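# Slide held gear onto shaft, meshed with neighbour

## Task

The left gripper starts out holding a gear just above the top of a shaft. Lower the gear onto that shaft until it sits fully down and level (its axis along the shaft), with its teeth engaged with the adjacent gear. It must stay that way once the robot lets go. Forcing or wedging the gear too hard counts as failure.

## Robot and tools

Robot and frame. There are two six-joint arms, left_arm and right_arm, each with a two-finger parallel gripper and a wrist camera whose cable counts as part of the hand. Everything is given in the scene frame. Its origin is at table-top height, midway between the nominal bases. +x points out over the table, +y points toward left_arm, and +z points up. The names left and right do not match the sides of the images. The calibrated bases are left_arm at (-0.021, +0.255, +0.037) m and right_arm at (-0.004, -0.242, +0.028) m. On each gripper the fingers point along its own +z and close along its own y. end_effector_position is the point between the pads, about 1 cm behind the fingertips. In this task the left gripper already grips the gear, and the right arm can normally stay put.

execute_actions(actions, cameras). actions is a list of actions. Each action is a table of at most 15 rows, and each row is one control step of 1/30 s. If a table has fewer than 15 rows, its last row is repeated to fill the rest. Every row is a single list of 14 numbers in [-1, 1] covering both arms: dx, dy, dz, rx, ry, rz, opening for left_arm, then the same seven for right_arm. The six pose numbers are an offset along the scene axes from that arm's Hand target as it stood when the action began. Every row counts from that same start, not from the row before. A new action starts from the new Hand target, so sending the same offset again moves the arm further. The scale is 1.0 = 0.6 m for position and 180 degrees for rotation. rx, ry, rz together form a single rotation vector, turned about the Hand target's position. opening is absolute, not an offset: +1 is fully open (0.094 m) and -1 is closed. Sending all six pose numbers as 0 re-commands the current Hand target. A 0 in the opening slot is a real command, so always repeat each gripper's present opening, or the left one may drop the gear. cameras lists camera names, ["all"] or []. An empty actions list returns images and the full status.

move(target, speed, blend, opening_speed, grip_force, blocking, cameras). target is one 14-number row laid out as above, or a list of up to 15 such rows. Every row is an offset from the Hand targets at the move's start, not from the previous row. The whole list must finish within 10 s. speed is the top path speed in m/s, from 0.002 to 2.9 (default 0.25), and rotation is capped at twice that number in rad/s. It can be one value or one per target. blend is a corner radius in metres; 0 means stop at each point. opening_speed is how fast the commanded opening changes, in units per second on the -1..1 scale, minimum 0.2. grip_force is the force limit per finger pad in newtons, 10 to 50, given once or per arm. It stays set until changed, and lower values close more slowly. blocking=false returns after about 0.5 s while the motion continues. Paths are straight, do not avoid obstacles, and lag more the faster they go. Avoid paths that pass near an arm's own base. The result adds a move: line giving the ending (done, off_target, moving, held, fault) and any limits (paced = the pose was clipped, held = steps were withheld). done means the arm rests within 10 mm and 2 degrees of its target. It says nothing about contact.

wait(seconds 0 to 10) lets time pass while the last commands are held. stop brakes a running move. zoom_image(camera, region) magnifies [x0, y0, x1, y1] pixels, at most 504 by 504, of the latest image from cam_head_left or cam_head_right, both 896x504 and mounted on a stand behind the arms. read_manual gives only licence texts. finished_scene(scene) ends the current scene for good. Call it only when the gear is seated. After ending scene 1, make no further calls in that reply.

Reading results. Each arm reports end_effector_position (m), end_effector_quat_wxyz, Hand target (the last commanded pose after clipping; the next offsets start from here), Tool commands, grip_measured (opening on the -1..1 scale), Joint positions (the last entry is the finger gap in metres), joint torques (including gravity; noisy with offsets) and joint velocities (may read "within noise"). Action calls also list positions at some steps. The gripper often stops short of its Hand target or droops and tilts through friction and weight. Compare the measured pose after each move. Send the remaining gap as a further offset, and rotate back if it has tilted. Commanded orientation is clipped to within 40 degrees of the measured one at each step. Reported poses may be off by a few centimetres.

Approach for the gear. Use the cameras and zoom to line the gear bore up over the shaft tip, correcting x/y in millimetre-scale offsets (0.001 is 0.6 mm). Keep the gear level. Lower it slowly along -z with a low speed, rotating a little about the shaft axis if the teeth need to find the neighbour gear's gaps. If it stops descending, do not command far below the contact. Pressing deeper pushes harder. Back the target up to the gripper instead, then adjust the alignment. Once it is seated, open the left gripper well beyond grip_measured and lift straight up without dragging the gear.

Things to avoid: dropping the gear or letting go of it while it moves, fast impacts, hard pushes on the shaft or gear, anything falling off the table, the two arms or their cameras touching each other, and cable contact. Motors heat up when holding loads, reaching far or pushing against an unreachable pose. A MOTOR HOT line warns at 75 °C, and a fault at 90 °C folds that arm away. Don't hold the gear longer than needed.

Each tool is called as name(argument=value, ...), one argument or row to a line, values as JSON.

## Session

move(
  target=[
    [0,0,0.06,0,0,0,-1,0,0,0,0,0,0,1],
    [0.1,0,0.15,0,0,0,-1,0,0,0,0,0,0,1],
  ],
  speed=0.2,
  blend=0.018,
  cameras=["all"],
)

zoom_image(
  camera="cam_head_right",
  region=[360, 145, 440, 225],
)

zoom_image(
  camera="cam_head_left",
  region=[370, 145, 450, 225],
)

zoom_image(
  camera="cam_head_right",
  region=[360, 70, 430, 140],
)

zoom_image(
  camera="cam_head_left",
  region=[370, 70, 440, 140],
)

Scene clock: 1.27 s.
left_arm: end_effector_position=(+0.3259, +0.1074, +0.2474) grip_measured=-0.632 end_effector_quat_wxyz=(+0.059, +0.854, +0.515, +0.046) | right_arm: end_effector_position=(+0.3774, -0.2478, +0.4300) grip_measured=+1.000 end_effector_quat_wxyz=(+0.707, +0.005, +0.707, -0.005)
Joint positions: left_arm=[-0.421 1.901 2.035 -1.556 -0.006 1.65 0.017] | right_arm=[0 1.047 1.047 0 0 0 0.094]
Joint torques (N m): left_arm=[0.27 -7.42 7.51 0.53 0.03 0.07] | right_arm=[0.01 -2.78 8.47 2.23 0.09 -0.03]
Heat: left arm: 39 °C; right arm: 39 °C.
Hand target: left_arm +0.3276, +0.1069, +0.2488; +0.007, +0.859, +0.513, +0.008 | right_arm +0.3750, -0.2478, +0.4413; +0.718, +0.005, +0.696, -0.005
Off the commanded pose: left_arm 0.002 m, 7 deg | right_arm 0.012 m, 2 deg.
joint sent to its limit (left arm) — joint 4 (wrist pitch), lower limit. The joint targets are off in orientation, not in position.
move: off_target (left_arm, right_arm)

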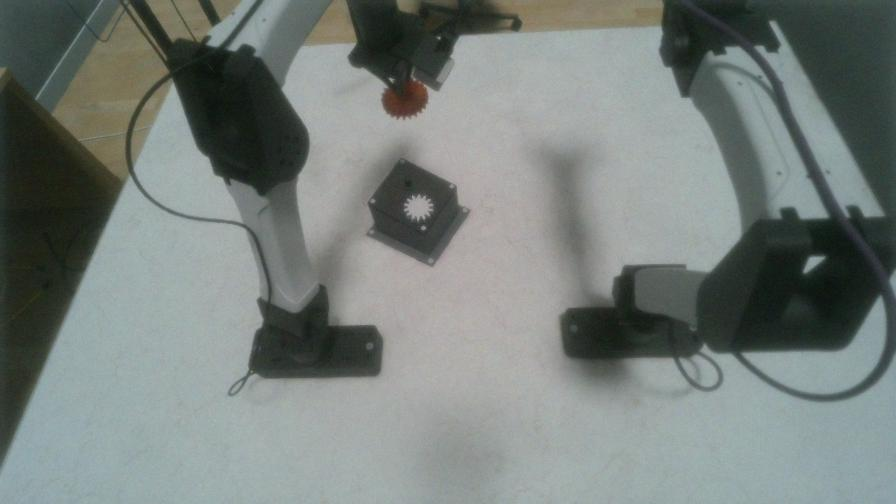

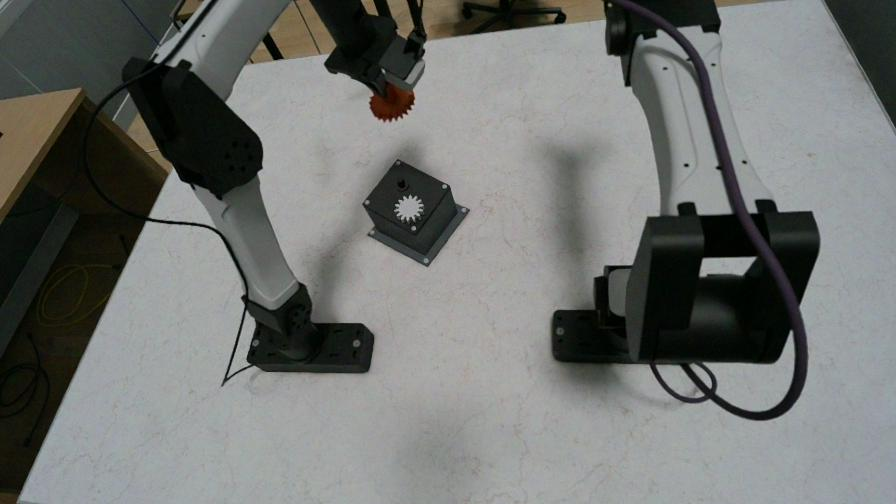

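Scaled by 6.300.

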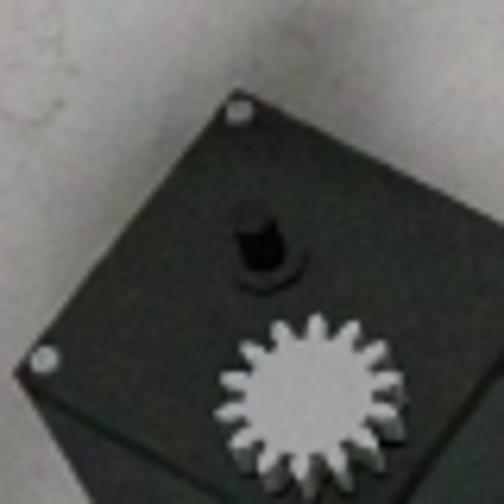

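Scaled by 6.300.

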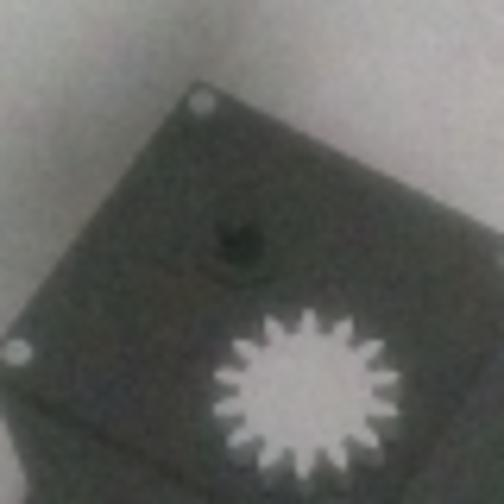

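Scaled by 7.200.

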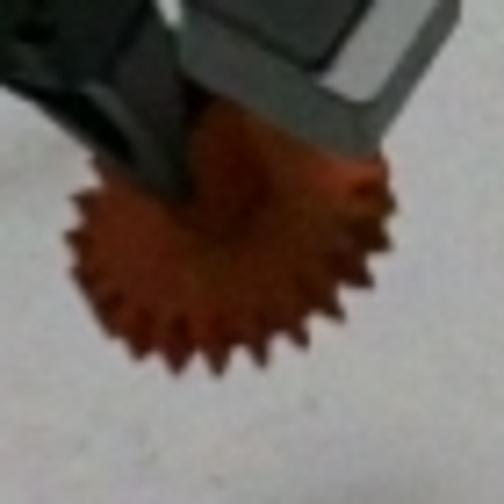

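Scaled by 7.200.

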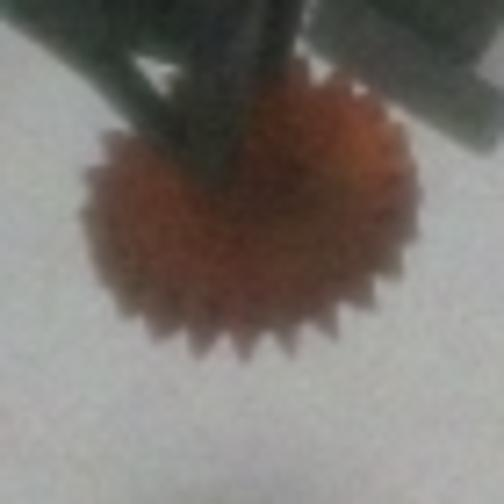

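zoom_image(
  camera="cam_head_right",
  region=[387, 168, 417, 198],
)

zoom_image(
  camera="cam_head_left",
  region=[393, 168, 423, 198],
)

zoom_image(
  camera="cam_head_right",
  region=[355, 150, 475, 280],
)

Scaled by 16.800.

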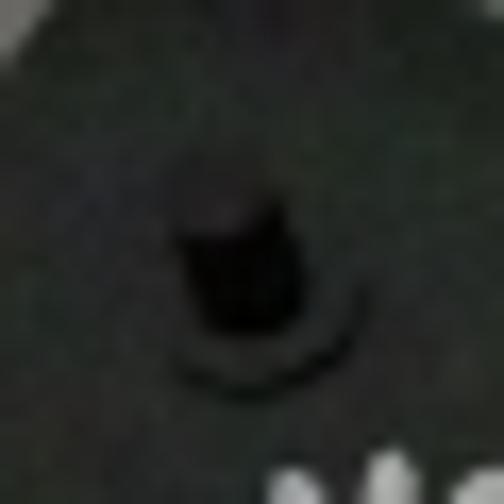

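Scaled by 16.800.

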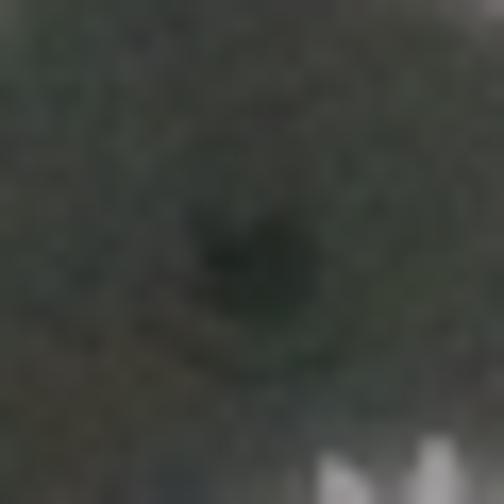

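Scaled by 3.877.

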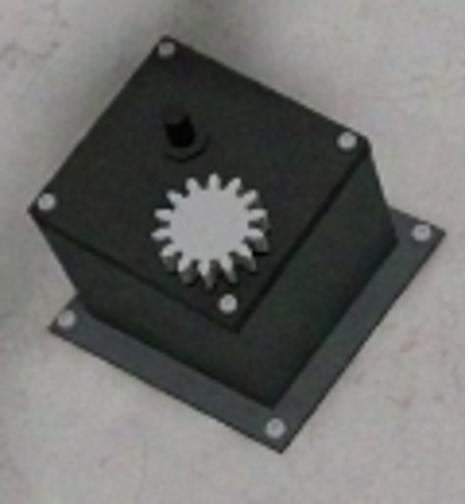

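move(
  target=[-0.1335,0.0005,-0.075,0.0435,-0.073,0,-1,0,0,0,0,0,0,1],
  speed=0.2,
  cameras=["all"],
)

zoom_image(
  camera="cam_head_right",
  region=[360, 120, 450, 240],
)

zoom_image(
  camera="cam_head_left",
  region=[365, 120, 455, 240],
)

Scene clock: 10.23 s.
left_arm: end_effector_position=(+0.2449, +0.1080, +0.1959) grip_measured=-0.632 end_effector_quat_wxyz=(-0.011, +0.855, +0.503, +0.127) | right_arm: end_effector_position=(+0.3774, -0.2478, +0.4300) grip_measured=+1.000 end_effector_quat_wxyz=(+0.707, +0.005, +0.707, -0.005)
Joint positions: left_arm=[-0.66 1.61 1.463 -1.344 -0.243 1.442 0.017] | right_arm=[0 1.047 1.047 0 0 0 0.094]
Joint torques (N m): left_arm=[-0.17 -8.8 5.72 0.65 -0.25 -0.11] | right_arm=[0.03 -2.81 8.5 2.23 0.1 -0.03]
Heat: left arm: 40 °C; right arm: 41 °C.
Hand target: left_arm +0.2474, +0.1073, +0.2036; +0.007, +0.850, +0.507, +0.141 | right_arm +0.3750, -0.2478, +0.4413; +0.718, +0.005, +0.696, -0.005
Off the commanded pose: left_arm 0.008 m, 3 deg | right_arm 0.012 m, 2 deg.
move: off_target (left_arm, right_arm)

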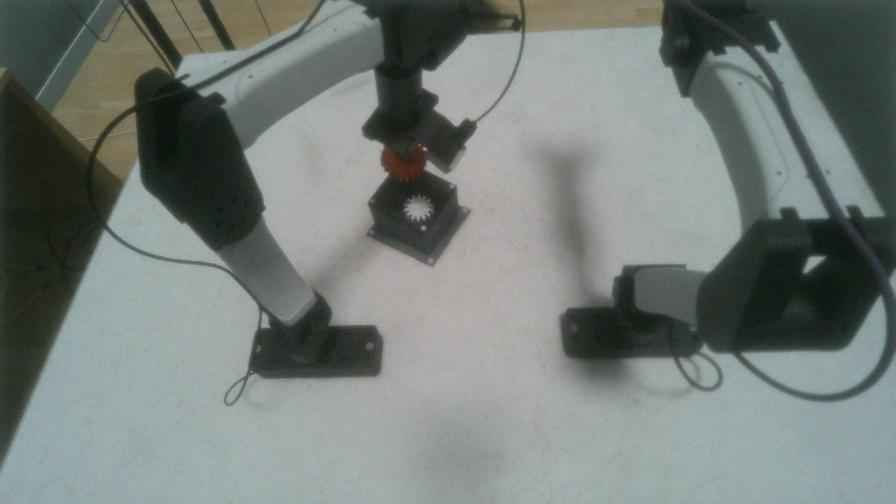

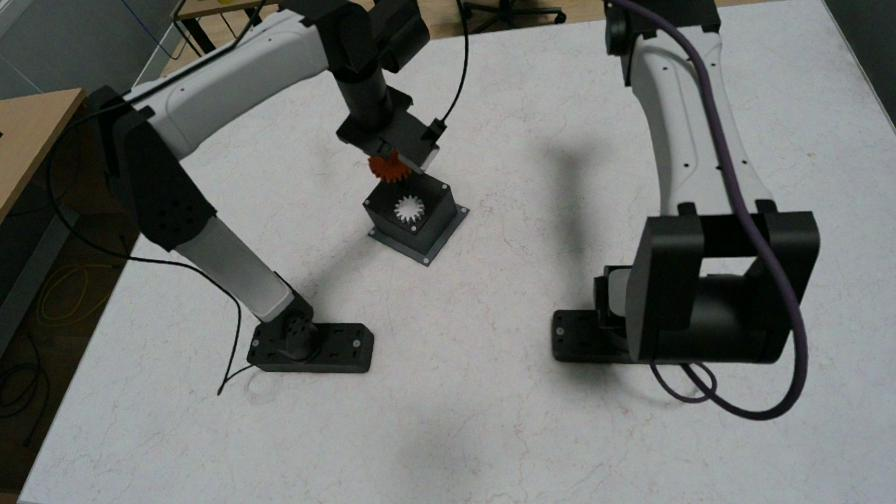

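Scaled by 4.200.

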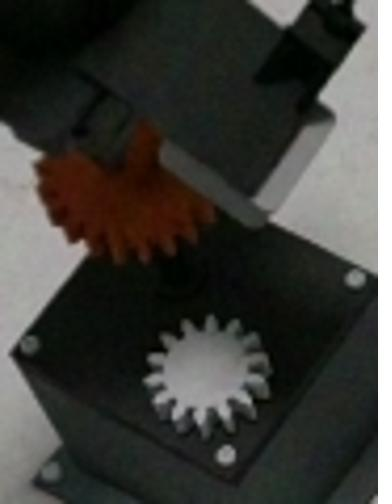

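Scaled by 4.200.

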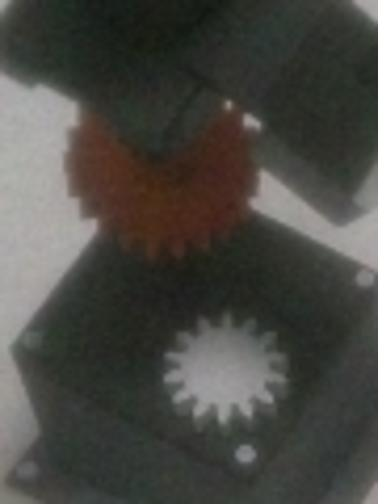

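move(
  target=[0.001,0.001,-0.07,0.002,-0.004,0,-1,0,0,0,0,0,0,1],
  speed=0.07,
  cameras=["all"],
)

zoom_image(
  camera="cam_head_right",
  region=[370, 140, 440, 220],
)

zoom_image(
  camera="cam_head_left",
  region=[375, 140, 445, 220],
)

Scene clock: 13.53 s.
left_arm: end_effector_position=(+0.2449, +0.1096, +0.1531) grip_measured=-0.632 end_effector_quat_wxyz=(-0.012, +0.854, +0.503, +0.134) | right_arm: end_effector_position=(+0.3774, -0.2478, +0.4300) grip_measured=+1.000 end_effector_quat_wxyz=(+0.707, +0.005, +0.707, -0.005)
Joint positions: left_arm=[-0.663 1.603 1.283 -1.169 -0.257 1.439 0.017] | right_arm=[0 1.047 1.047 0 0 0 0.094]
Joint torques (N m): left_arm=[-0.24 -9.02 5.78 0.69 -0.27 -0.12] | right_arm=[0.01 -2.8 8.47 2.24 0.1 -0.02]
Heat: left arm: 40 °C; right arm: 42 °C.
Hand target: left_arm +0.2481, +0.1078, +0.1617; +0.008, +0.850, +0.506, +0.148 | right_arm +0.3750, -0.2478, +0.4413; +0.718, +0.005, +0.696, -0.005
Off the commanded pose: left_arm 0.009 m, 3 deg | right_arm 0.012 m, 2 deg.
move: off_target (left_arm, right_arm)

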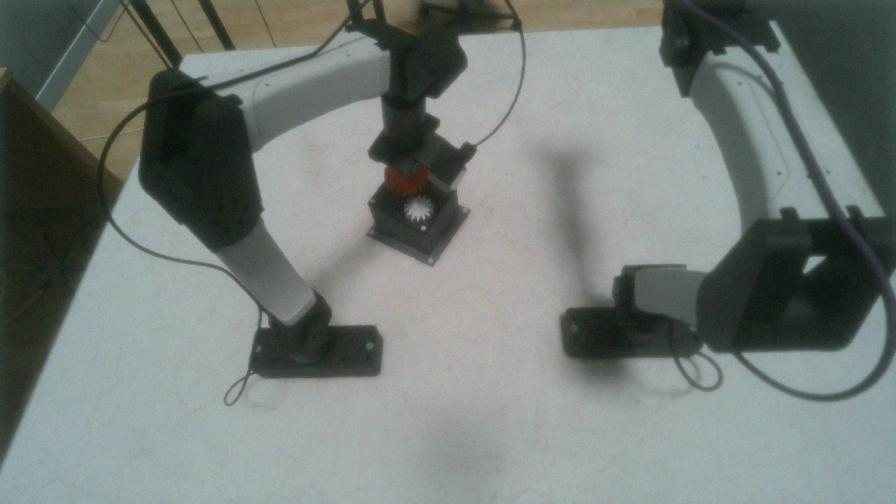

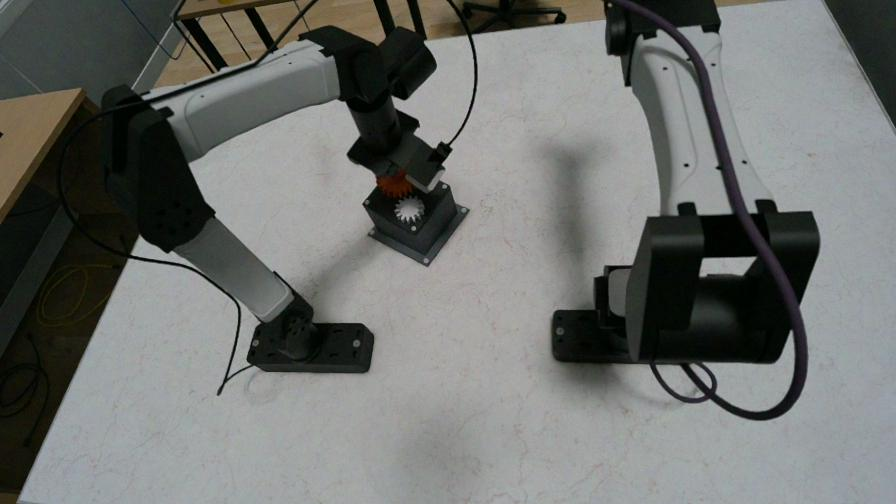

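Scaled by 6.300.

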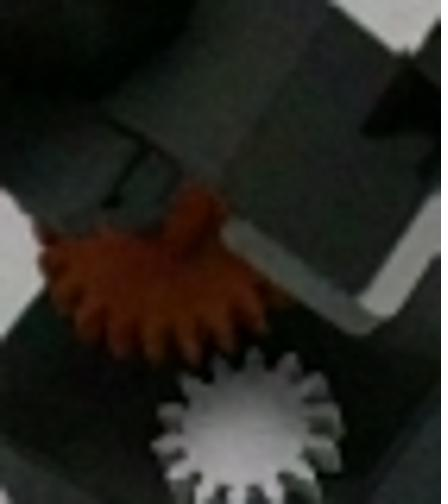

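Scaled by 6.300.

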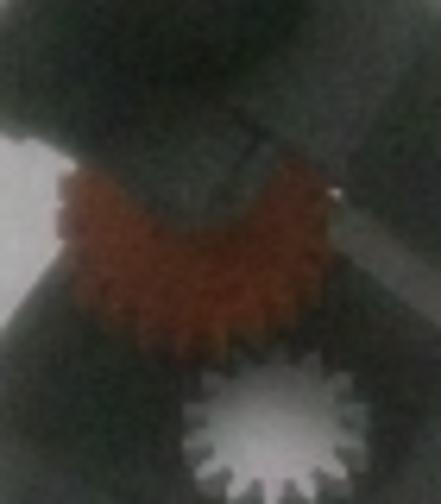

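move(
  target=[-0.004,-0.006,-0.006,0.004,-0.008,0,-1,0,0,0,0,0,0,1],
  speed=0.03,
)

move(
  target=[0,0,-0.006,0,0,0,-1,0,0,0,0,0,0,1],
  speed=0.03,
)

move(
  target=[0,0,-0.006,0,0,0,-1,0,0,0,0,0,0,1],
  speed=0.03,
)

Scene clock: 16.97 s.
left_arm: end_effector_position=(+0.2424, +0.1061, +0.1498) grip_measured=-0.632 end_effector_quat_wxyz=(-0.010, +0.852, +0.502, +0.148) | right_arm: end_effector_position=(+0.3774, -0.2478, +0.4300) grip_measured=+1.000 end_effector_quat_wxyz=(+0.707, +0.005, +0.707, -0.005)
Joint positions: left_arm=[-0.693 1.595 1.257 -1.145 -0.285 1.412 0.017] | right_arm=[0 1.047 1.047 0 0 0 0.094]
Joint torques (N m): left_arm=[-0.27 -8.9 5.82 0.68 -0.32 -0.09] | right_arm=[0.03 -2.8 8.5 2.23 0.09 -0.03]
Heat: left arm: 40 °C; right arm: 42 °C.
Hand target: left_arm +0.2458, +0.1042, +0.1582; +0.009, +0.848, +0.505, +0.162 | right_arm +0.3750, -0.2478, +0.4413; +0.718, +0.005, +0.696, -0.005
Off the commanded pose: left_arm 0.009 m, 3 deg | right_arm 0.012 m, 2 deg.
move: off_target (left_arm, right_arm)

Scene clock: 17.90 s.
left_arm: end_effector_position=(+0.2433, +0.1055, +0.1495) grip_measured=-0.632 end_effector_quat_wxyz=(-0.005, +0.851, +0.503, +0.150) | right_arm: end_effector_position=(+0.3774, -0.2478, +0.4300) grip_measured=+1.000 end_effector_quat_wxyz=(+0.707, +0.005, +0.707, -0.005)
Joint positions: left_arm=[-0.693 1.589 1.248 -1.131 -0.286 1.411 0.017] | right_arm=[0 1.047 1.047 0 0 0 0.094]
Joint torques (N m): left_arm=[-0.36 -8.2 5.37 0.7 -0.3 -0.11] | right_arm=[0.01 -2.78 8.49 2.23 0.1 -0.03]
Heat: left arm: 40 °C; right arm: 42 °C.
Hand target: left_arm +0.2457, +0.1042, +0.1546; +0.009, +0.848, +0.505, +0.162 | right_arm +0.3750, -0.2478, +0.4413; +0.718, +0.005, +0.696, -0.005
Off the commanded pose: left_arm 0.006 m, 2 deg | right_arm 0.012 m, 2 deg.
move: off_target (right_arm)

Scene clock: 18.60 s.
left_arm: end_effector_position=(+0.2432, +0.1057, +0.1494) grip_measured=-0.632 end_effector_quat_wxyz=(-0.002, +0.851, +0.503, +0.151) | right_arm: end_effector_position=(+0.3774, -0.2478, +0.4300) grip_measured=+1.000 end_effector_quat_wxyz=(+0.707, +0.005, +0.707, -0.005)
Joint positions: left_arm=[-0.693 1.583 1.241 -1.123 -0.286 1.411 0.017] | right_arm=[0 1.047 1.047 0 0 0 0.094]
Joint torques (N m): left_arm=[-0.21 -7.43 4.93 0.8 -0.29 -0.13] | right_arm=[0.02 -2.82 8.5 2.23 0.1 -0.03]
Heat: left arm: 40 °C; right arm: 43 °C.
Hand target: left_arm +0.2458, +0.1042, +0.1510; +0.009, +0.848, +0.505, +0.162 | right_arm +0.3750, -0.2478, +0.4413; +0.718, +0.005, +0.696, -0.005
Off the commanded pose: left_arm 0.003 m, 2 deg | right_arm 0.012 m, 2 deg.
move: off_target (right_arm)

wait(
  seconds=0,
  cameras=["all"],
)

zoom_image(
  camera="cam_head_right",
  region=[370, 150, 430, 230],
)

zoom_image(
  camera="cam_head_left",
  region=[378, 150, 438, 230],
)

Scene clock: 19.27 s.
left_arm: end_effector_position=(+0.2432, +0.1057, +0.1494) grip_measured=-0.632 end_effector_quat_wxyz=(-0.002, +0.851, +0.503, +0.151) | right_arm: end_effector_position=(+0.3774, -0.2478, +0.4300) grip_measured=+1.000 end_effector_quat_wxyz=(+0.707, +0.005, +0.707, -0.005)
Joint positions: left_arm=[-0.693 1.583 1.241 -1.123 -0.286 1.411 0.017] | right_arm=[0 1.047 1.047 0 0 0 0.094]
Joint torques (N m): left_arm=[-0.25 -7.47 4.98 0.79 -0.3 -0.12] | right_arm=[0.03 -2.81 8.5 2.24 0.09 -0.03]
Heat: left arm: 40 °C; right arm: 43 °C.
Hand target: left_arm +0.2458, +0.1042, +0.1510; +0.009, +0.848, +0.505, +0.162 | right_arm +0.3750, -0.2478, +0.4413; +0.718, +0.005, +0.696, -0.005
Tool commands: left_gripper/opening=-1.0 right_gripper/opening=+1.0
Off the commanded pose: left_arm 0.003 m, 2 deg | right_arm 0.012 m, 2 deg.

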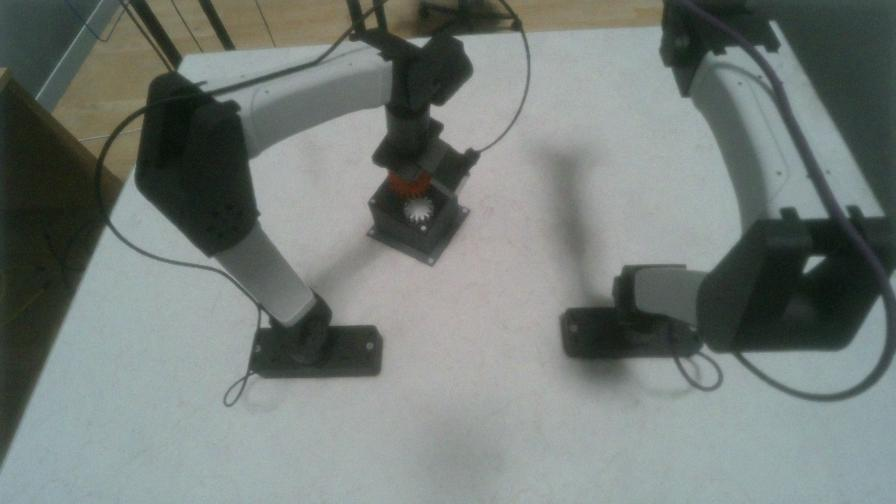

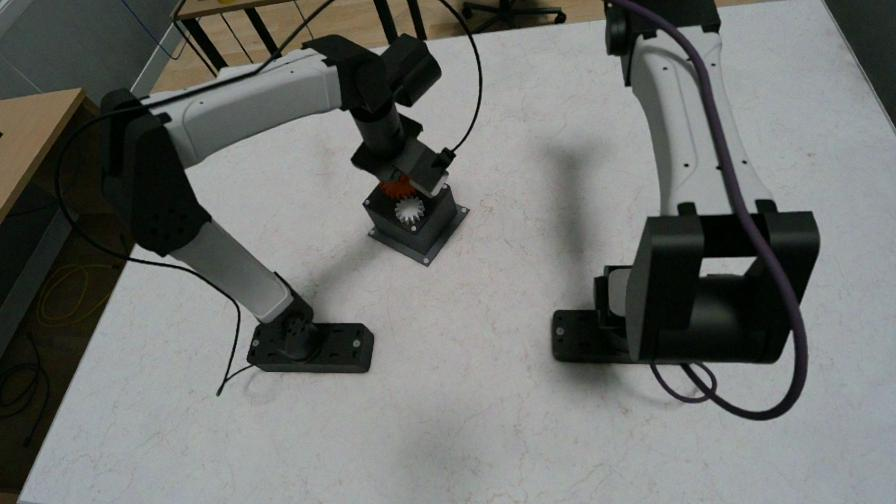

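Scaled by 6.300.

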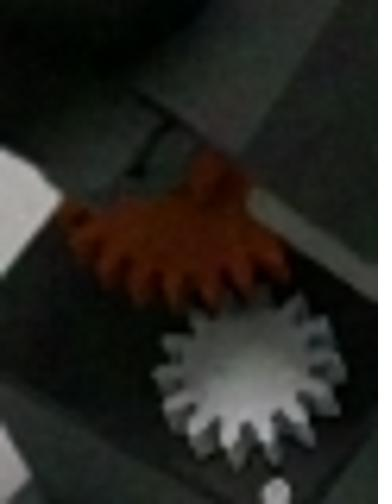

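Scaled by 6.300.

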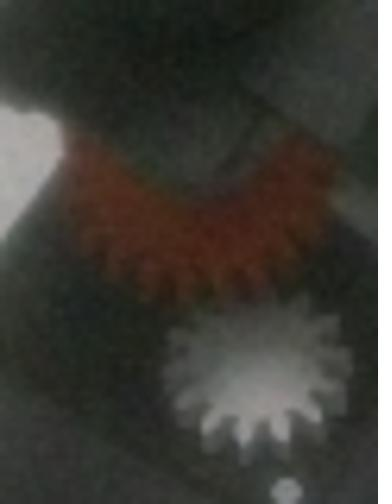

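move(
  target=[
    [0.003,0.003,-0.005,0,0,0,-1,0,0,0,0,0,0,1],
    [0.003,0.006,-0.006,0,0,0,-1,0,0,0,0,0,0,1],
    [0.003,0.009,-0.006,0,0,0,-1,0,0,0,0,0,0,1],
  ],
  speed=0.01,
  blend=0.0009,
)

move(
  target=[
    [0.0,0.003,0,0,0,0,-1,0,0,0,0,0,0,1],
    [0.0,0.006,0,0,0,0,-1,0,0,0,0,0,0,1],
  ],
  speed=0.01,
  blend=0.0009,
)

Scene clock: 21.10 s.
left_arm: end_effector_position=(+0.2428, +0.1071, +0.1494) grip_measured=-0.632 end_effector_quat_wxyz=(+0.003, +0.850, +0.504, +0.154) | right_arm: end_effector_position=(+0.3774, -0.2478, +0.4300) grip_measured=+1.000 end_effector_quat_wxyz=(+0.707, +0.005, +0.707, -0.005)
Joint positions: left_arm=[-0.69 1.567 1.224 -1.108 -0.286 1.413 0.017] | right_arm=[0 1.047 1.047 0 0 0 0.094]
Joint torques (N m): left_arm=[1.05 -6.58 4.45 0.88 -0.27 0.06] | right_arm=[0.02 -2.8 8.49 2.24 0.09 -0.02]
Heat: left arm: 40 °C; right arm: 43 °C.
Hand target: left_arm +0.2475, +0.1096, +0.1474; +0.009, +0.848, +0.505, +0.162 | right_arm +0.3750, -0.2478, +0.4413; +0.718, +0.005, +0.696, -0.005
Off the commanded pose: left_arm 0.006 m, 1 deg | right_arm 0.012 m, 2 deg.
move: off_target (right_arm)

Scene clock: 21.87 s.
left_arm: end_effector_position=(+0.2427, +0.1101, +0.1496) grip_measured=-0.632 end_effector_quat_wxyz=(+0.005, +0.850, +0.504, +0.153) | right_arm: end_effector_position=(+0.3774, -0.2478, +0.4300) grip_measured=+1.000 end_effector_quat_wxyz=(+0.707, +0.005, +0.707, -0.005)
Joint positions: left_arm=[-0.681 1.557 1.215 -1.105 -0.282 1.423 0.017] | right_arm=[0 1.047 1.047 0 0 0 0.094]
Joint torques (N m): left_arm=[1.14 -6.42 4.42 0.89 -0.31 0.06] | right_arm=[0.02 -2.78 8.49 2.23 0.1 -0.02]
Heat: left arm: 40 °C; right arm: 43 °C.
Hand target: left_arm +0.2476, +0.1132, +0.1474; +0.009, +0.848, +0.505, +0.162 | right_arm +0.3750, -0.2478, +0.4413; +0.718, +0.005, +0.696, -0.005
Off the commanded pose: left_arm 0.006 m, 1 deg | right_arm 0.012 m, 2 deg.
move: off_target (right_arm)

move(
  target=[
    [0.004,0.002,0,0,0,0,-1,0,0,0,0,0,0,1],
    [0.008,0.004,0,0,0,0,-1,0,0,0,0,0,0,1],
  ],
  speed=0.01,
  blend=0.0009,
)

move(
  target=[
    [0.003,-0.004,0,0,0,0,-1,0,0,0,0,0,0,1],
    [0.003,-0.009,0,0,0,0,-1,0,0,0,0,0,0,1],
  ],
  speed=0.01,
  blend=0.0009,
)

Scene clock: 23.23 s.
left_arm: end_effector_position=(+0.2433, +0.1112, +0.1491) grip_measured=-0.632 end_effector_quat_wxyz=(+0.007, +0.852, +0.503, +0.146) | right_arm: end_effector_position=(+0.3774, -0.2478, +0.4300) grip_measured=+1.000 end_effector_quat_wxyz=(+0.707, +0.005, +0.707, -0.005)
Joint positions: left_arm=[-0.667 1.557 1.215 -1.103 -0.265 1.441 0.017] | right_arm=[0 1.047 1.047 0 0 0 0.094]
Joint torques (N m): left_arm=[1.39 -5.7 5.15 0.91 -0.47 0.05] | right_arm=[0.01 -2.78 8.47 2.24 0.1 -0.03]
Heat: left arm: 40 °C; right arm: 43 °C.
Hand target: left_arm +0.2523, +0.1155, +0.1474; +0.009, +0.848, +0.505, +0.162 | right_arm +0.3750, -0.2478, +0.4413; +0.718, +0.005, +0.696, -0.005
Off the commanded pose: left_arm 0.010 m, 2 deg | right_arm 0.012 m, 2 deg.
move: off_target (right_arm)

Scene clock: 24.07 s.
left_arm: end_effector_position=(+0.2435, +0.1111, +0.1493) grip_measured=-0.632 end_effector_quat_wxyz=(+0.007, +0.852, +0.503, +0.146) | right_arm: end_effector_position=(+0.3774, -0.2478, +0.4300) grip_measured=+1.000 end_effector_quat_wxyz=(+0.707, +0.005, +0.707, -0.005)
Joint positions: left_arm=[-0.667 1.557 1.215 -1.103 -0.265 1.441 0.017] | right_arm=[0 1.047 1.047 0 0 0 0.094]
Joint torques (N m): left_arm=[0.46 -4.12 6.72 0.89 -0.45 -0.06] | right_arm=[0.03 -2.81 8.5 2.23 0.09 -0.02]
Heat: left arm: 40 °C; right arm: 43 °C.
Hand target: left_arm +0.2541, +0.1102, +0.1474; +0.009, +0.848, +0.505, +0.162 | right_arm +0.3750, -0.2478, +0.4413; +0.718, +0.005, +0.696, -0.005
Off the commanded pose: left_arm 0.011 m, 2 deg | right_arm 0.012 m, 2 deg.
move: off_target (left_arm, right_arm)

move(
  target=[
    [-0.009,0.003,-0.005,0,0,0,-1,0,0,0,0,0,0,1],
    [-0.011,0.005,-0.008,0,0,0,-1,0,0,0,0,0,0,1],
  ],
  speed=0.02,
)

move(
  target=[
    [0.003,0.003,0,0,0,0,-1,0,0,0,0,0,0,1],
    [0.004,0.006,0,0,0,0,-1,0,0,0,0,0,0,1],
  ],
  speed=0.01,
  blend=0.0009,
)

Scene clock: 25.93 s.
left_arm: end_effector_position=(+0.2434, +0.1100, +0.1490) grip_measured=-0.632 end_effector_quat_wxyz=(+0.013, +0.852, +0.502, +0.148) | right_arm: end_effector_position=(+0.3774, -0.2478, +0.4300) grip_measured=+1.000 end_effector_quat_wxyz=(+0.707, +0.005, +0.707, -0.005)
Joint positions: left_arm=[-0.67 1.548 1.205 -1.09 -0.265 1.44 0.017] | right_arm=[0 1.047 1.047 0 0 0 0.094]
Joint torques (N m): left_arm=[0.21 -5.35 3.79 0.95 -0.47 -0.09] | right_arm=[0.02 -2.8 8.5 2.23 0.09 -0.02]
Heat: left arm: 40 °C; right arm: 44 °C.
Hand target: left_arm +0.2476, +0.1132, +0.1426; +0.009, +0.848, +0.505, +0.162 | right_arm +0.3750, -0.2478, +0.4413; +0.718, +0.005, +0.696, -0.005
Off the commanded pose: left_arm 0.008 m, 2 deg | right_arm 0.012 m, 2 deg.
move: off_target (right_arm)

Scene clock: 26.63 s.
left_arm: end_effector_position=(+0.2434, +0.1101, +0.1490) grip_measured=-0.632 end_effector_quat_wxyz=(+0.013, +0.852, +0.503, +0.147) | right_arm: end_effector_position=(+0.3774, -0.2478, +0.4300) grip_measured=+1.000 end_effector_quat_wxyz=(+0.707, +0.005, +0.707, -0.005)
Joint positions: left_arm=[-0.669 1.548 1.205 -1.09 -0.264 1.44 0.017] | right_arm=[0 1.047 1.047 0 0 0 0.094]
Joint torques (N m): left_arm=[1.4 -5.56 3.6 0.97 -0.46 0.05] | right_arm=[0.03 -2.82 8.51 2.24 0.09 -0.03]
Heat: left arm: 40 °C; right arm: 44 °C.
Hand target: left_arm +0.2499, +0.1168, +0.1426; +0.009, +0.848, +0.505, +0.162 | right_arm +0.3750, -0.2478, +0.4413; +0.718, +0.005, +0.696, -0.005
Off the commanded pose: left_arm 0.011 m, 2 deg | right_arm 0.012 m, 2 deg.
move: off_target (left_arm, right_arm)

move(
  target=[
    [-0.004,-0.004,0,0,0,0,-1,0,0,0,0,0,0,1],
    [-0.006,-0.010,0,0,0,0,-1,0,0,0,0,0,0,1],
  ],
  speed=0.015,
  blend=0.0009,
)

move(
  target=[
    [0,-0.003,0,0,0,0,-1,0,0,0,0,0,0,1],
    [0,-0.006,0,0,0,0,-1,0,0,0,0,0,0,1],
  ],
  speed=0.01,
  blend=0.0009,
)

Scene clock: 28.17 s.
left_arm: end_effector_position=(+0.2432, +0.1080, +0.1491) grip_measured=-0.632 end_effector_quat_wxyz=(+0.016, +0.851, +0.502, +0.150) | right_arm: end_effector_position=(+0.3774, -0.2478, +0.4300) grip_measured=+1.000 end_effector_quat_wxyz=(+0.707, +0.005, +0.707, -0.005)
Joint positions: left_arm=[-0.677 1.546 1.202 -1.083 -0.268 1.433 0.017] | right_arm=[0 1.047 1.047 0 0 0 0.094]
Joint torques (N m): left_arm=[0.05 -4.96 4.4 0.88 -0.44 -0.1] | right_arm=[0.02 -2.78 8.47 2.24 0.09 -0.02]
Heat: left arm: 40 °C; right arm: 44 °C.
Hand target: left_arm +0.2463, +0.1108, +0.1426; +0.009, +0.848, +0.505, +0.162 | right_arm +0.3750, -0.2478, +0.4413; +0.718, +0.005, +0.696, -0.005
Off the commanded pose: left_arm 0.008 m, 2 deg | right_arm 0.012 m, 2 deg.
move: off_target (right_arm)

Scene clock: 28.90 s.
left_arm: end_effector_position=(+0.2428, +0.1068, +0.1495) grip_measured=-0.632 end_effector_quat_wxyz=(+0.016, +0.850, +0.503, +0.154) | right_arm: end_effector_position=(+0.3774, -0.2478, +0.4300) grip_measured=+1.000 end_effector_quat_wxyz=(+0.707, +0.005, +0.707, -0.005)
Joint positions: left_arm=[-0.685 1.546 1.202 -1.083 -0.276 1.423 0.017] | right_arm=[0 1.047 1.047 0 0 0 0.094]
Joint torques (N m): left_arm=[-0.1 -4.11 5.19 0.84 -0.39 -0.11] | right_arm=[0.01 -2.8 8.49 2.24 0.1 -0.03]
Heat: left arm: 40 °C; right arm: 44 °C.
Hand target: left_arm +0.2463, +0.1072, +0.1426; +0.009, +0.848, +0.505, +0.162 | right_arm +0.3750, -0.2478, +0.4413; +0.718, +0.005, +0.696, -0.005
Off the commanded pose: left_arm 0.008 m, 1 deg | right_arm 0.012 m, 2 deg.
move: off_target (right_arm)

move(
  target=[
    [0.006,-0.002,0.035,0,0,0,-1,0,0,0,0,0,0,1],
    [0.006,-0.002,0.004,0,0,0,-1,0,0,0,0,0,0,1],
  ],
  speed=0.06,
)

move(
  target=[
    [0.002,0.003,0,0,0,0,-1,0,0,0,0,0,0,1],
    [0.002,0.006,0,0,0,0,-1,0,0,0,0,0,0,1],
    [0.002,0.009,0,0,0,0,-1,0,0,0,0,0,0,1],
  ],
  speed=0.01,
  blend=0.0009,
)

move(
  target=[
    [0.0,0.003,0,0,0,0,-1,0,0,0,0,0,0,1],
    [0.0,0.006,0,0,0,0,-1,0,0,0,0,0,0,1],
  ],
  speed=0.01,
  blend=0.0009,
)

Scene clock: 31.60 s.
left_arm: end_effector_position=(+0.2449, +0.1078, +0.1467) grip_measured=-0.632 end_effector_quat_wxyz=(+0.004, +0.851, +0.502, +0.156) | right_arm: end_effector_position=(+0.3774, -0.2478, +0.4300) grip_measured=+1.000 end_effector_quat_wxyz=(+0.707, +0.005, +0.707, -0.005)
Joint positions: left_arm=[-0.685 1.571 1.215 -1.094 -0.288 1.422 0.017] | right_arm=[0 1.047 1.047 0 0 0 0.094]
Joint torques (N m): left_arm=[0.29 -5.44 5.91 0.82 -0.25 -0.09] | right_arm=[0.01 -2.8 8.5 2.23 0.1 -0.03]
Heat: left arm: 40 °C; right arm: 44 °C.
Hand target: left_arm +0.2500, +0.1060, +0.1450; +0.009, +0.848, +0.505, +0.162 | right_arm +0.3750, -0.2478, +0.4413; +0.718, +0.005, +0.696, -0.005
Off the commanded pose: left_arm 0.006 m, 1 deg | right_arm 0.012 m, 2 deg.
move: off_target (right_arm)

Scene clock: 32.43 s.
left_arm: end_effector_position=(+0.2457, +0.1100, +0.1441) grip_measured=-0.632 end_effector_quat_wxyz=(+0.003, +0.849, +0.505, +0.154) | right_arm: end_effector_position=(+0.3774, -0.2478, +0.4300) grip_measured=+1.000 end_effector_quat_wxyz=(+0.707, +0.005, +0.707, -0.005)
Joint positions: left_arm=[-0.676 1.571 1.206 -1.083 -0.284 1.426 0.017] | right_arm=[0 1.047 1.047 0 0 0 0.094]
Joint torques (N m): left_arm=[0.94 -6.28 5.86 0.78 -0.27 0.03] | right_arm=[-0.01 -2.81 8.49 2.23 0.09 -0.03]
Heat: left arm: 41 °C; right arm: 44 °C.
Hand target: left_arm +0.2511, +0.1114, +0.1450; +0.009, +0.848, +0.505, +0.162 | right_arm +0.3750, -0.2478, +0.4413; +0.718, +0.005, +0.696, -0.005
Off the commanded pose: left_arm 0.006 m, 1 deg | right_arm 0.012 m, 2 deg.
move: off_target (right_arm)

Scene clock: 33.17 s.
left_arm: end_effector_position=(+0.2461, +0.1107, +0.1416) grip_measured=-0.632 end_effector_quat_wxyz=(+0.005, +0.850, +0.504, +0.149) | right_arm: end_effector_position=(+0.3774, -0.2478, +0.4300) grip_measured=+1.000 end_effector_quat_wxyz=(+0.707, +0.005, +0.707, -0.005)
Joint positions: left_arm=[-0.667 1.571 1.198 -1.073 -0.274 1.436 0.017] | right_arm=[0 1.047 1.047 0 0 0 0.094]
Joint torques (N m): left_arm=[1.05 -7.13 5.76 0.73 -0.34 0.09] | right_arm=[0.01 -2.78 8.5 2.23 0.09 -0.03]
Heat: left arm: 41 °C; right arm: 44 °C.
Hand target: left_arm +0.2511, +0.1150, +0.1450; +0.009, +0.848, +0.505, +0.162 | right_arm +0.3750, -0.2478, +0.4413; +0.718, +0.005, +0.696, -0.005
Off the commanded pose: left_arm 0.007 m, 2 deg | right_arm 0.012 m, 2 deg.
move: off_target (right_arm)

move(
  target=[
    [0,-0.003,-0.008,0,0,0,-1,0,0,0,0,0,0,1],
    [0.001,-0.0025,-0.015,0,0,0,-1,0,0,0,0,0,0,1],
  ],
  speed=0.03,
)

move(
  target=[0.0015,0.001,-0.006,0,0,0,-1,0,0,0,0,0,0,1],
  speed=0.03,
)

Scene clock: 34.77 s.
left_arm: end_effector_position=(+0.2463, +0.1106, +0.1397) grip_measured=-0.632 end_effector_quat_wxyz=(+0.006, +0.850, +0.504, +0.150) | right_arm: end_effector_position=(+0.3774, -0.2478, +0.4300) grip_measured=+1.000 end_effector_quat_wxyz=(+0.707, +0.005, +0.707, -0.005)
Joint positions: left_arm=[-0.667 1.569 1.188 -1.062 -0.274 1.437 0.017] | right_arm=[0 1.047 1.047 0 0 0 0.094]
Joint torques (N m): left_arm=[0.88 -6.06 4.22 0.95 -0.36 0.02] | right_arm=[0.02 -2.78 8.49 2.23 0.1 -0.03]
Heat: left arm: 41 °C; right arm: 45 °C.
Hand target: left_arm +0.2517, +0.1135, +0.1359; +0.009, +0.848, +0.505, +0.162 | right_arm +0.3750, -0.2478, +0.4413; +0.718, +0.005, +0.696, -0.005
Off the commanded pose: left_arm 0.007 m, 1 deg | right_arm 0.012 m, 2 deg.
move: off_target (right_arm)

Scene clock: 35.47 s.
left_arm: end_effector_position=(+0.2463, +0.1107, +0.1396) grip_measured=-0.632 end_effector_quat_wxyz=(+0.009, +0.850, +0.504, +0.151) | right_arm: end_effector_position=(+0.3774, -0.2478, +0.4300) grip_measured=+1.000 end_effector_quat_wxyz=(+0.707, +0.005, +0.707, -0.005)
Joint positions: left_arm=[-0.667 1.564 1.182 -1.055 -0.275 1.439 0.017] | right_arm=[0 1.047 1.047 0 0 0 0.094]
Joint torques (N m): left_arm=[1.11 -5.29 3.84 1.05 -0.34 0.05] | right_arm=[0.05 -2.81 8.5 2.24 0.1 -0.02]
Heat: left arm: 40 °C; right arm: 45 °C.
Hand target: left_arm +0.2526, +0.1141, +0.1324; +0.009, +0.848, +0.505, +0.162 | right_arm +0.3750, -0.2478, +0.4413; +0.718, +0.005, +0.696, -0.005
Off the commanded pose: left_arm 0.010 m, 1 deg | right_arm 0.012 m, 2 deg.
move: off_target (right_arm)

move(
  target=[
    [-0.004,-0.002,0,-0.0055,-0.0033,0.0212,-1,0,0,0,0,0,0,1],
    [-0.004,-0.002,0,-0.011,-0.0066,0.0424,-1,0,0,0,0,0,0,1],
  ],
  speed=0.05,
  blend=0.0009,
  cameras=["all"],
)

zoom_image(
  camera="cam_head_right",
  region=[370, 150, 430, 230],
)

zoom_image(
  camera="cam_head_left",
  region=[378, 150, 438, 230],
)

Scene clock: 39.20 s.
left_arm: end_effector_position=(+0.2462, +0.1109, +0.1395) grip_measured=-0.632 end_effector_quat_wxyz=(+0.018, +0.817, +0.556, +0.151) | right_arm: end_effector_position=(+0.3774, -0.2478, +0.4300) grip_measured=+1.000 end_effector_quat_wxyz=(+0.707, +0.005, +0.707, -0.005)
Joint positions: left_arm=[-0.667 1.563 1.18 -1.053 -0.275 1.313 0.017] | right_arm=[0 1.047 1.047 0 0 0 0.094]
Joint torques (N m): left_arm=[0.21 -5.26 3.85 0.98 -0.4 -0.2] | right_arm=[0.01 -2.81 8.49 2.23 0.09 -0.03]
Heat: left arm: 40 °C; right arm: 45 °C.
Hand target: left_arm +0.2501, +0.1130, +0.1323; +0.018, +0.810, +0.563, +0.162 | right_arm +0.3750, -0.2478, +0.4413; +0.718, +0.005, +0.696, -0.005
Off the commanded pose: left_arm 0.008 m, 2 deg | right_arm 0.012 m, 2 deg.
move: off_target (right_arm)

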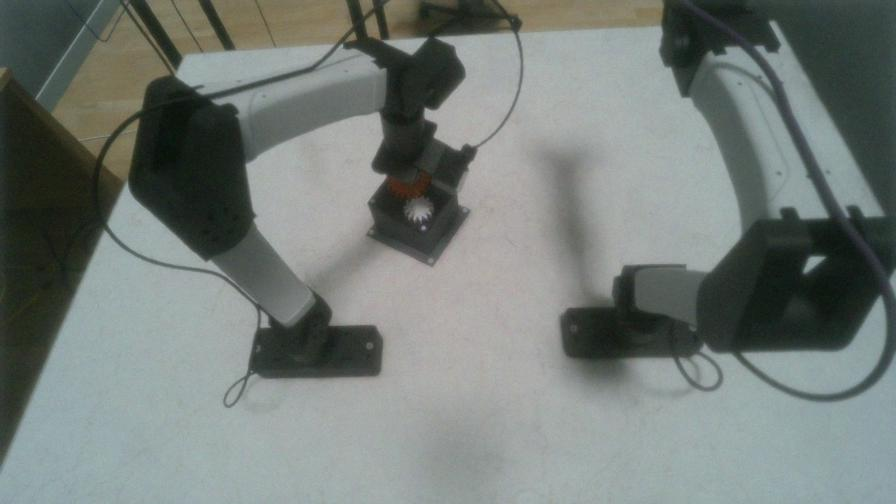

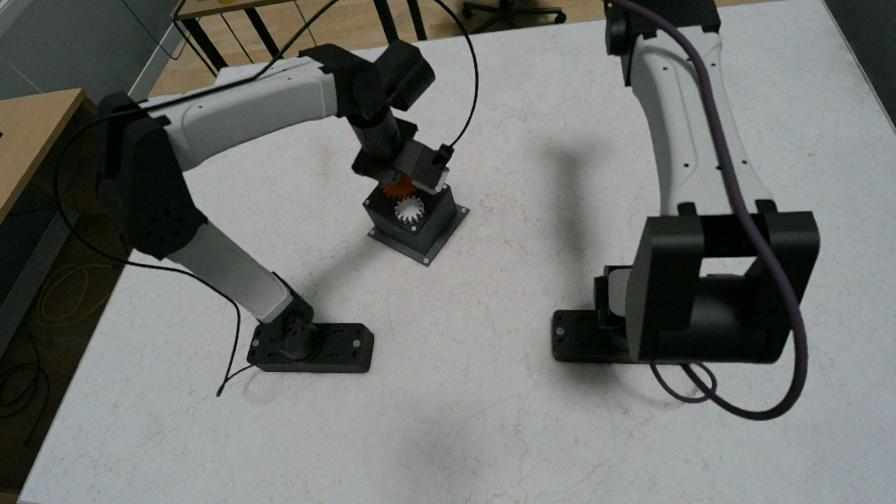

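Scaled by 6.300.

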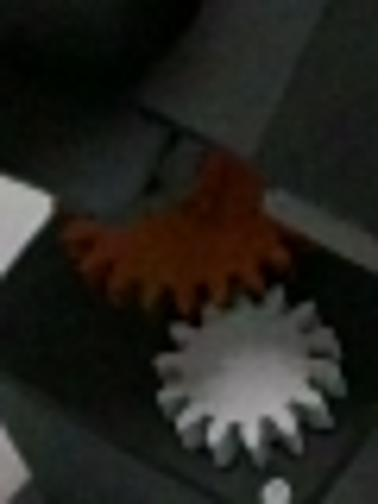

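Scaled by 6.300.

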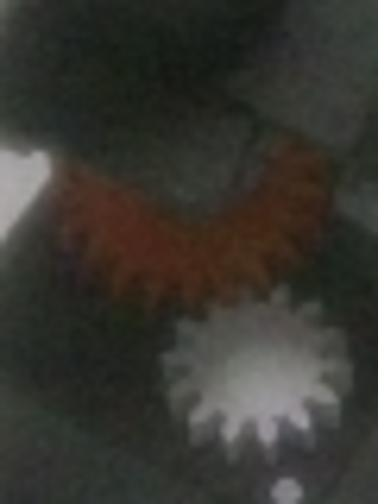

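move(
  target=[
    [0,-0.003,0.0135,0,0,0,-1,0,0,0,0,0,0,1],
    [0,-0.003,0.014,0,0,0,-0.3,0,0,0,0,0,0,1],
  ],
  speed=0.05,
  opening_speed=0.8,
)

move(
  target=[-0.027,-0.016,0.11,0,0,0,-0.2,0,0,0,0,0,0,1],
  speed=0.12,
  cameras=["all"],
)

zoom_image(
  camera="cam_head_right",
  region=[370, 150, 430, 230],
)

zoom_image(
  camera="cam_head_left",
  region=[378, 150, 438, 230],
)

Scene clock: 42.17 s.
left_arm: end_effector_position=(+0.2473, +0.1124, +0.1400) grip_measured=-0.303 end_effector_quat_wxyz=(+0.017, +0.813, +0.561, +0.157) | right_arm: end_effector_position=(+0.3774, -0.2478, +0.4300) grip_measured=+1.000 end_effector_quat_wxyz=(+0.707, +0.005, +0.707, -0.005)
Joint positions: left_arm=[-0.668 1.564 1.18 -1.054 -0.288 1.3 0.033] | right_arm=[0 1.047 1.047 0 0 0 0.094]
Joint torques (N m): left_arm=[-0.03 -5.3 6.91 0.65 -0.26 -0.15] | right_arm=[0.01 -2.78 8.47 2.24 0.09 -0.02]
Heat: left arm: 40 °C; right arm: 45 °C.
Hand target: left_arm +0.2502, +0.1112, +0.1407; +0.018, +0.810, +0.563, +0.162 | right_arm +0.3750, -0.2478, +0.4413; +0.718, +0.005, +0.696, -0.005
Off the commanded pose: left_arm 0.003 m, 1 deg | right_arm 0.012 m, 2 deg.
move: off_target (right_arm)

Scene clock: 43.50 s.
left_arm: end_effector_position=(+0.2330, +0.1019, +0.1966) grip_measured=-0.203 end_effector_quat_wxyz=(+0.008, +0.813, +0.561, +0.154) | right_arm: end_effector_position=(+0.3774, -0.2478, +0.4300) grip_measured=+1.000 end_effector_quat_wxyz=(+0.707, +0.005, +0.707, -0.005)
Joint positions: left_arm=[-0.731 1.564 1.408 -1.32 -0.296 1.233 0.037] | right_arm=[0 1.047 1.047 0 0 0 0.094]
Joint torques (N m): left_arm=[-0.23 -7.27 8.06 0.43 -0.3 -0.12] | right_arm=[0.01 -2.81 8.49 2.23 0.09 -0.03]
Heat: left arm: 41 °C; right arm: 45 °C.
Hand target: left_arm +0.2340, +0.1015, +0.2068; +0.018, +0.810, +0.563, +0.162 | right_arm +0.3750, -0.2478, +0.4413; +0.718, +0.005, +0.696, -0.005
Off the commanded pose: left_arm 0.010 m, 2 deg | right_arm 0.012 m, 2 deg.
move: off_target (right_arm)

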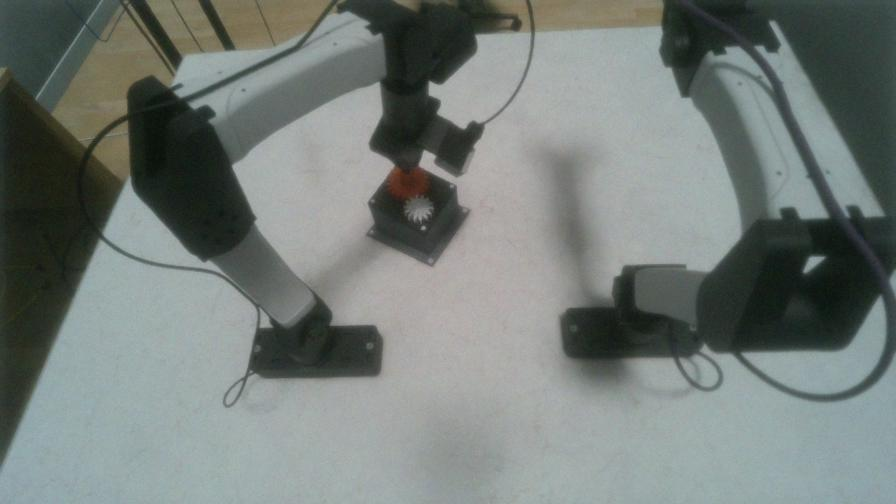

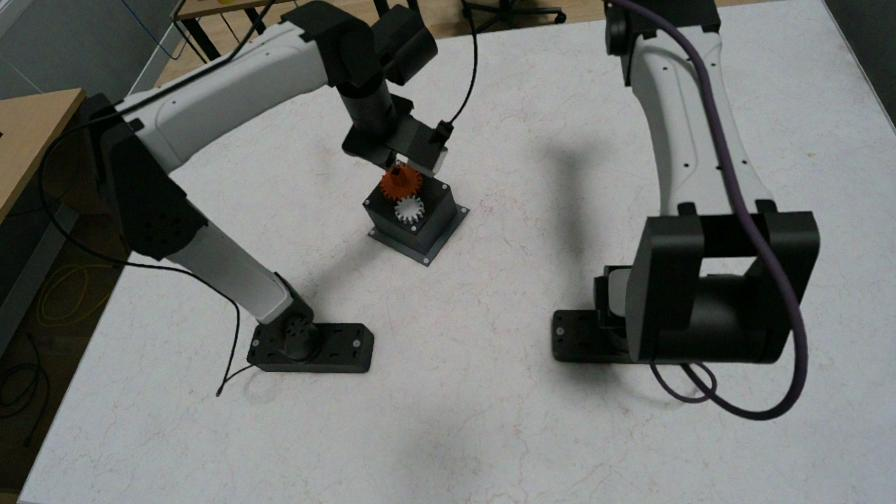

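Scaled by 6.300.

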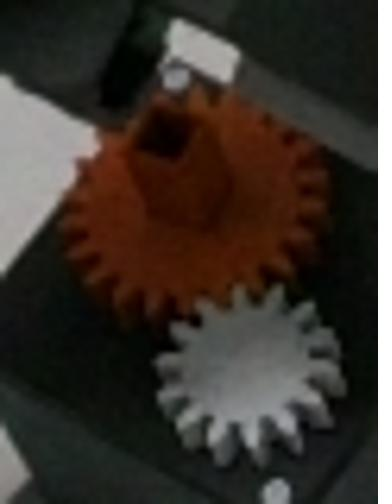

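Scaled by 6.300.

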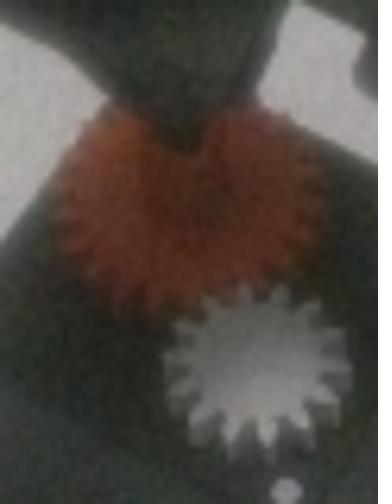

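finished_scene(
  scene=3,
)

The scene is finished: the task was done.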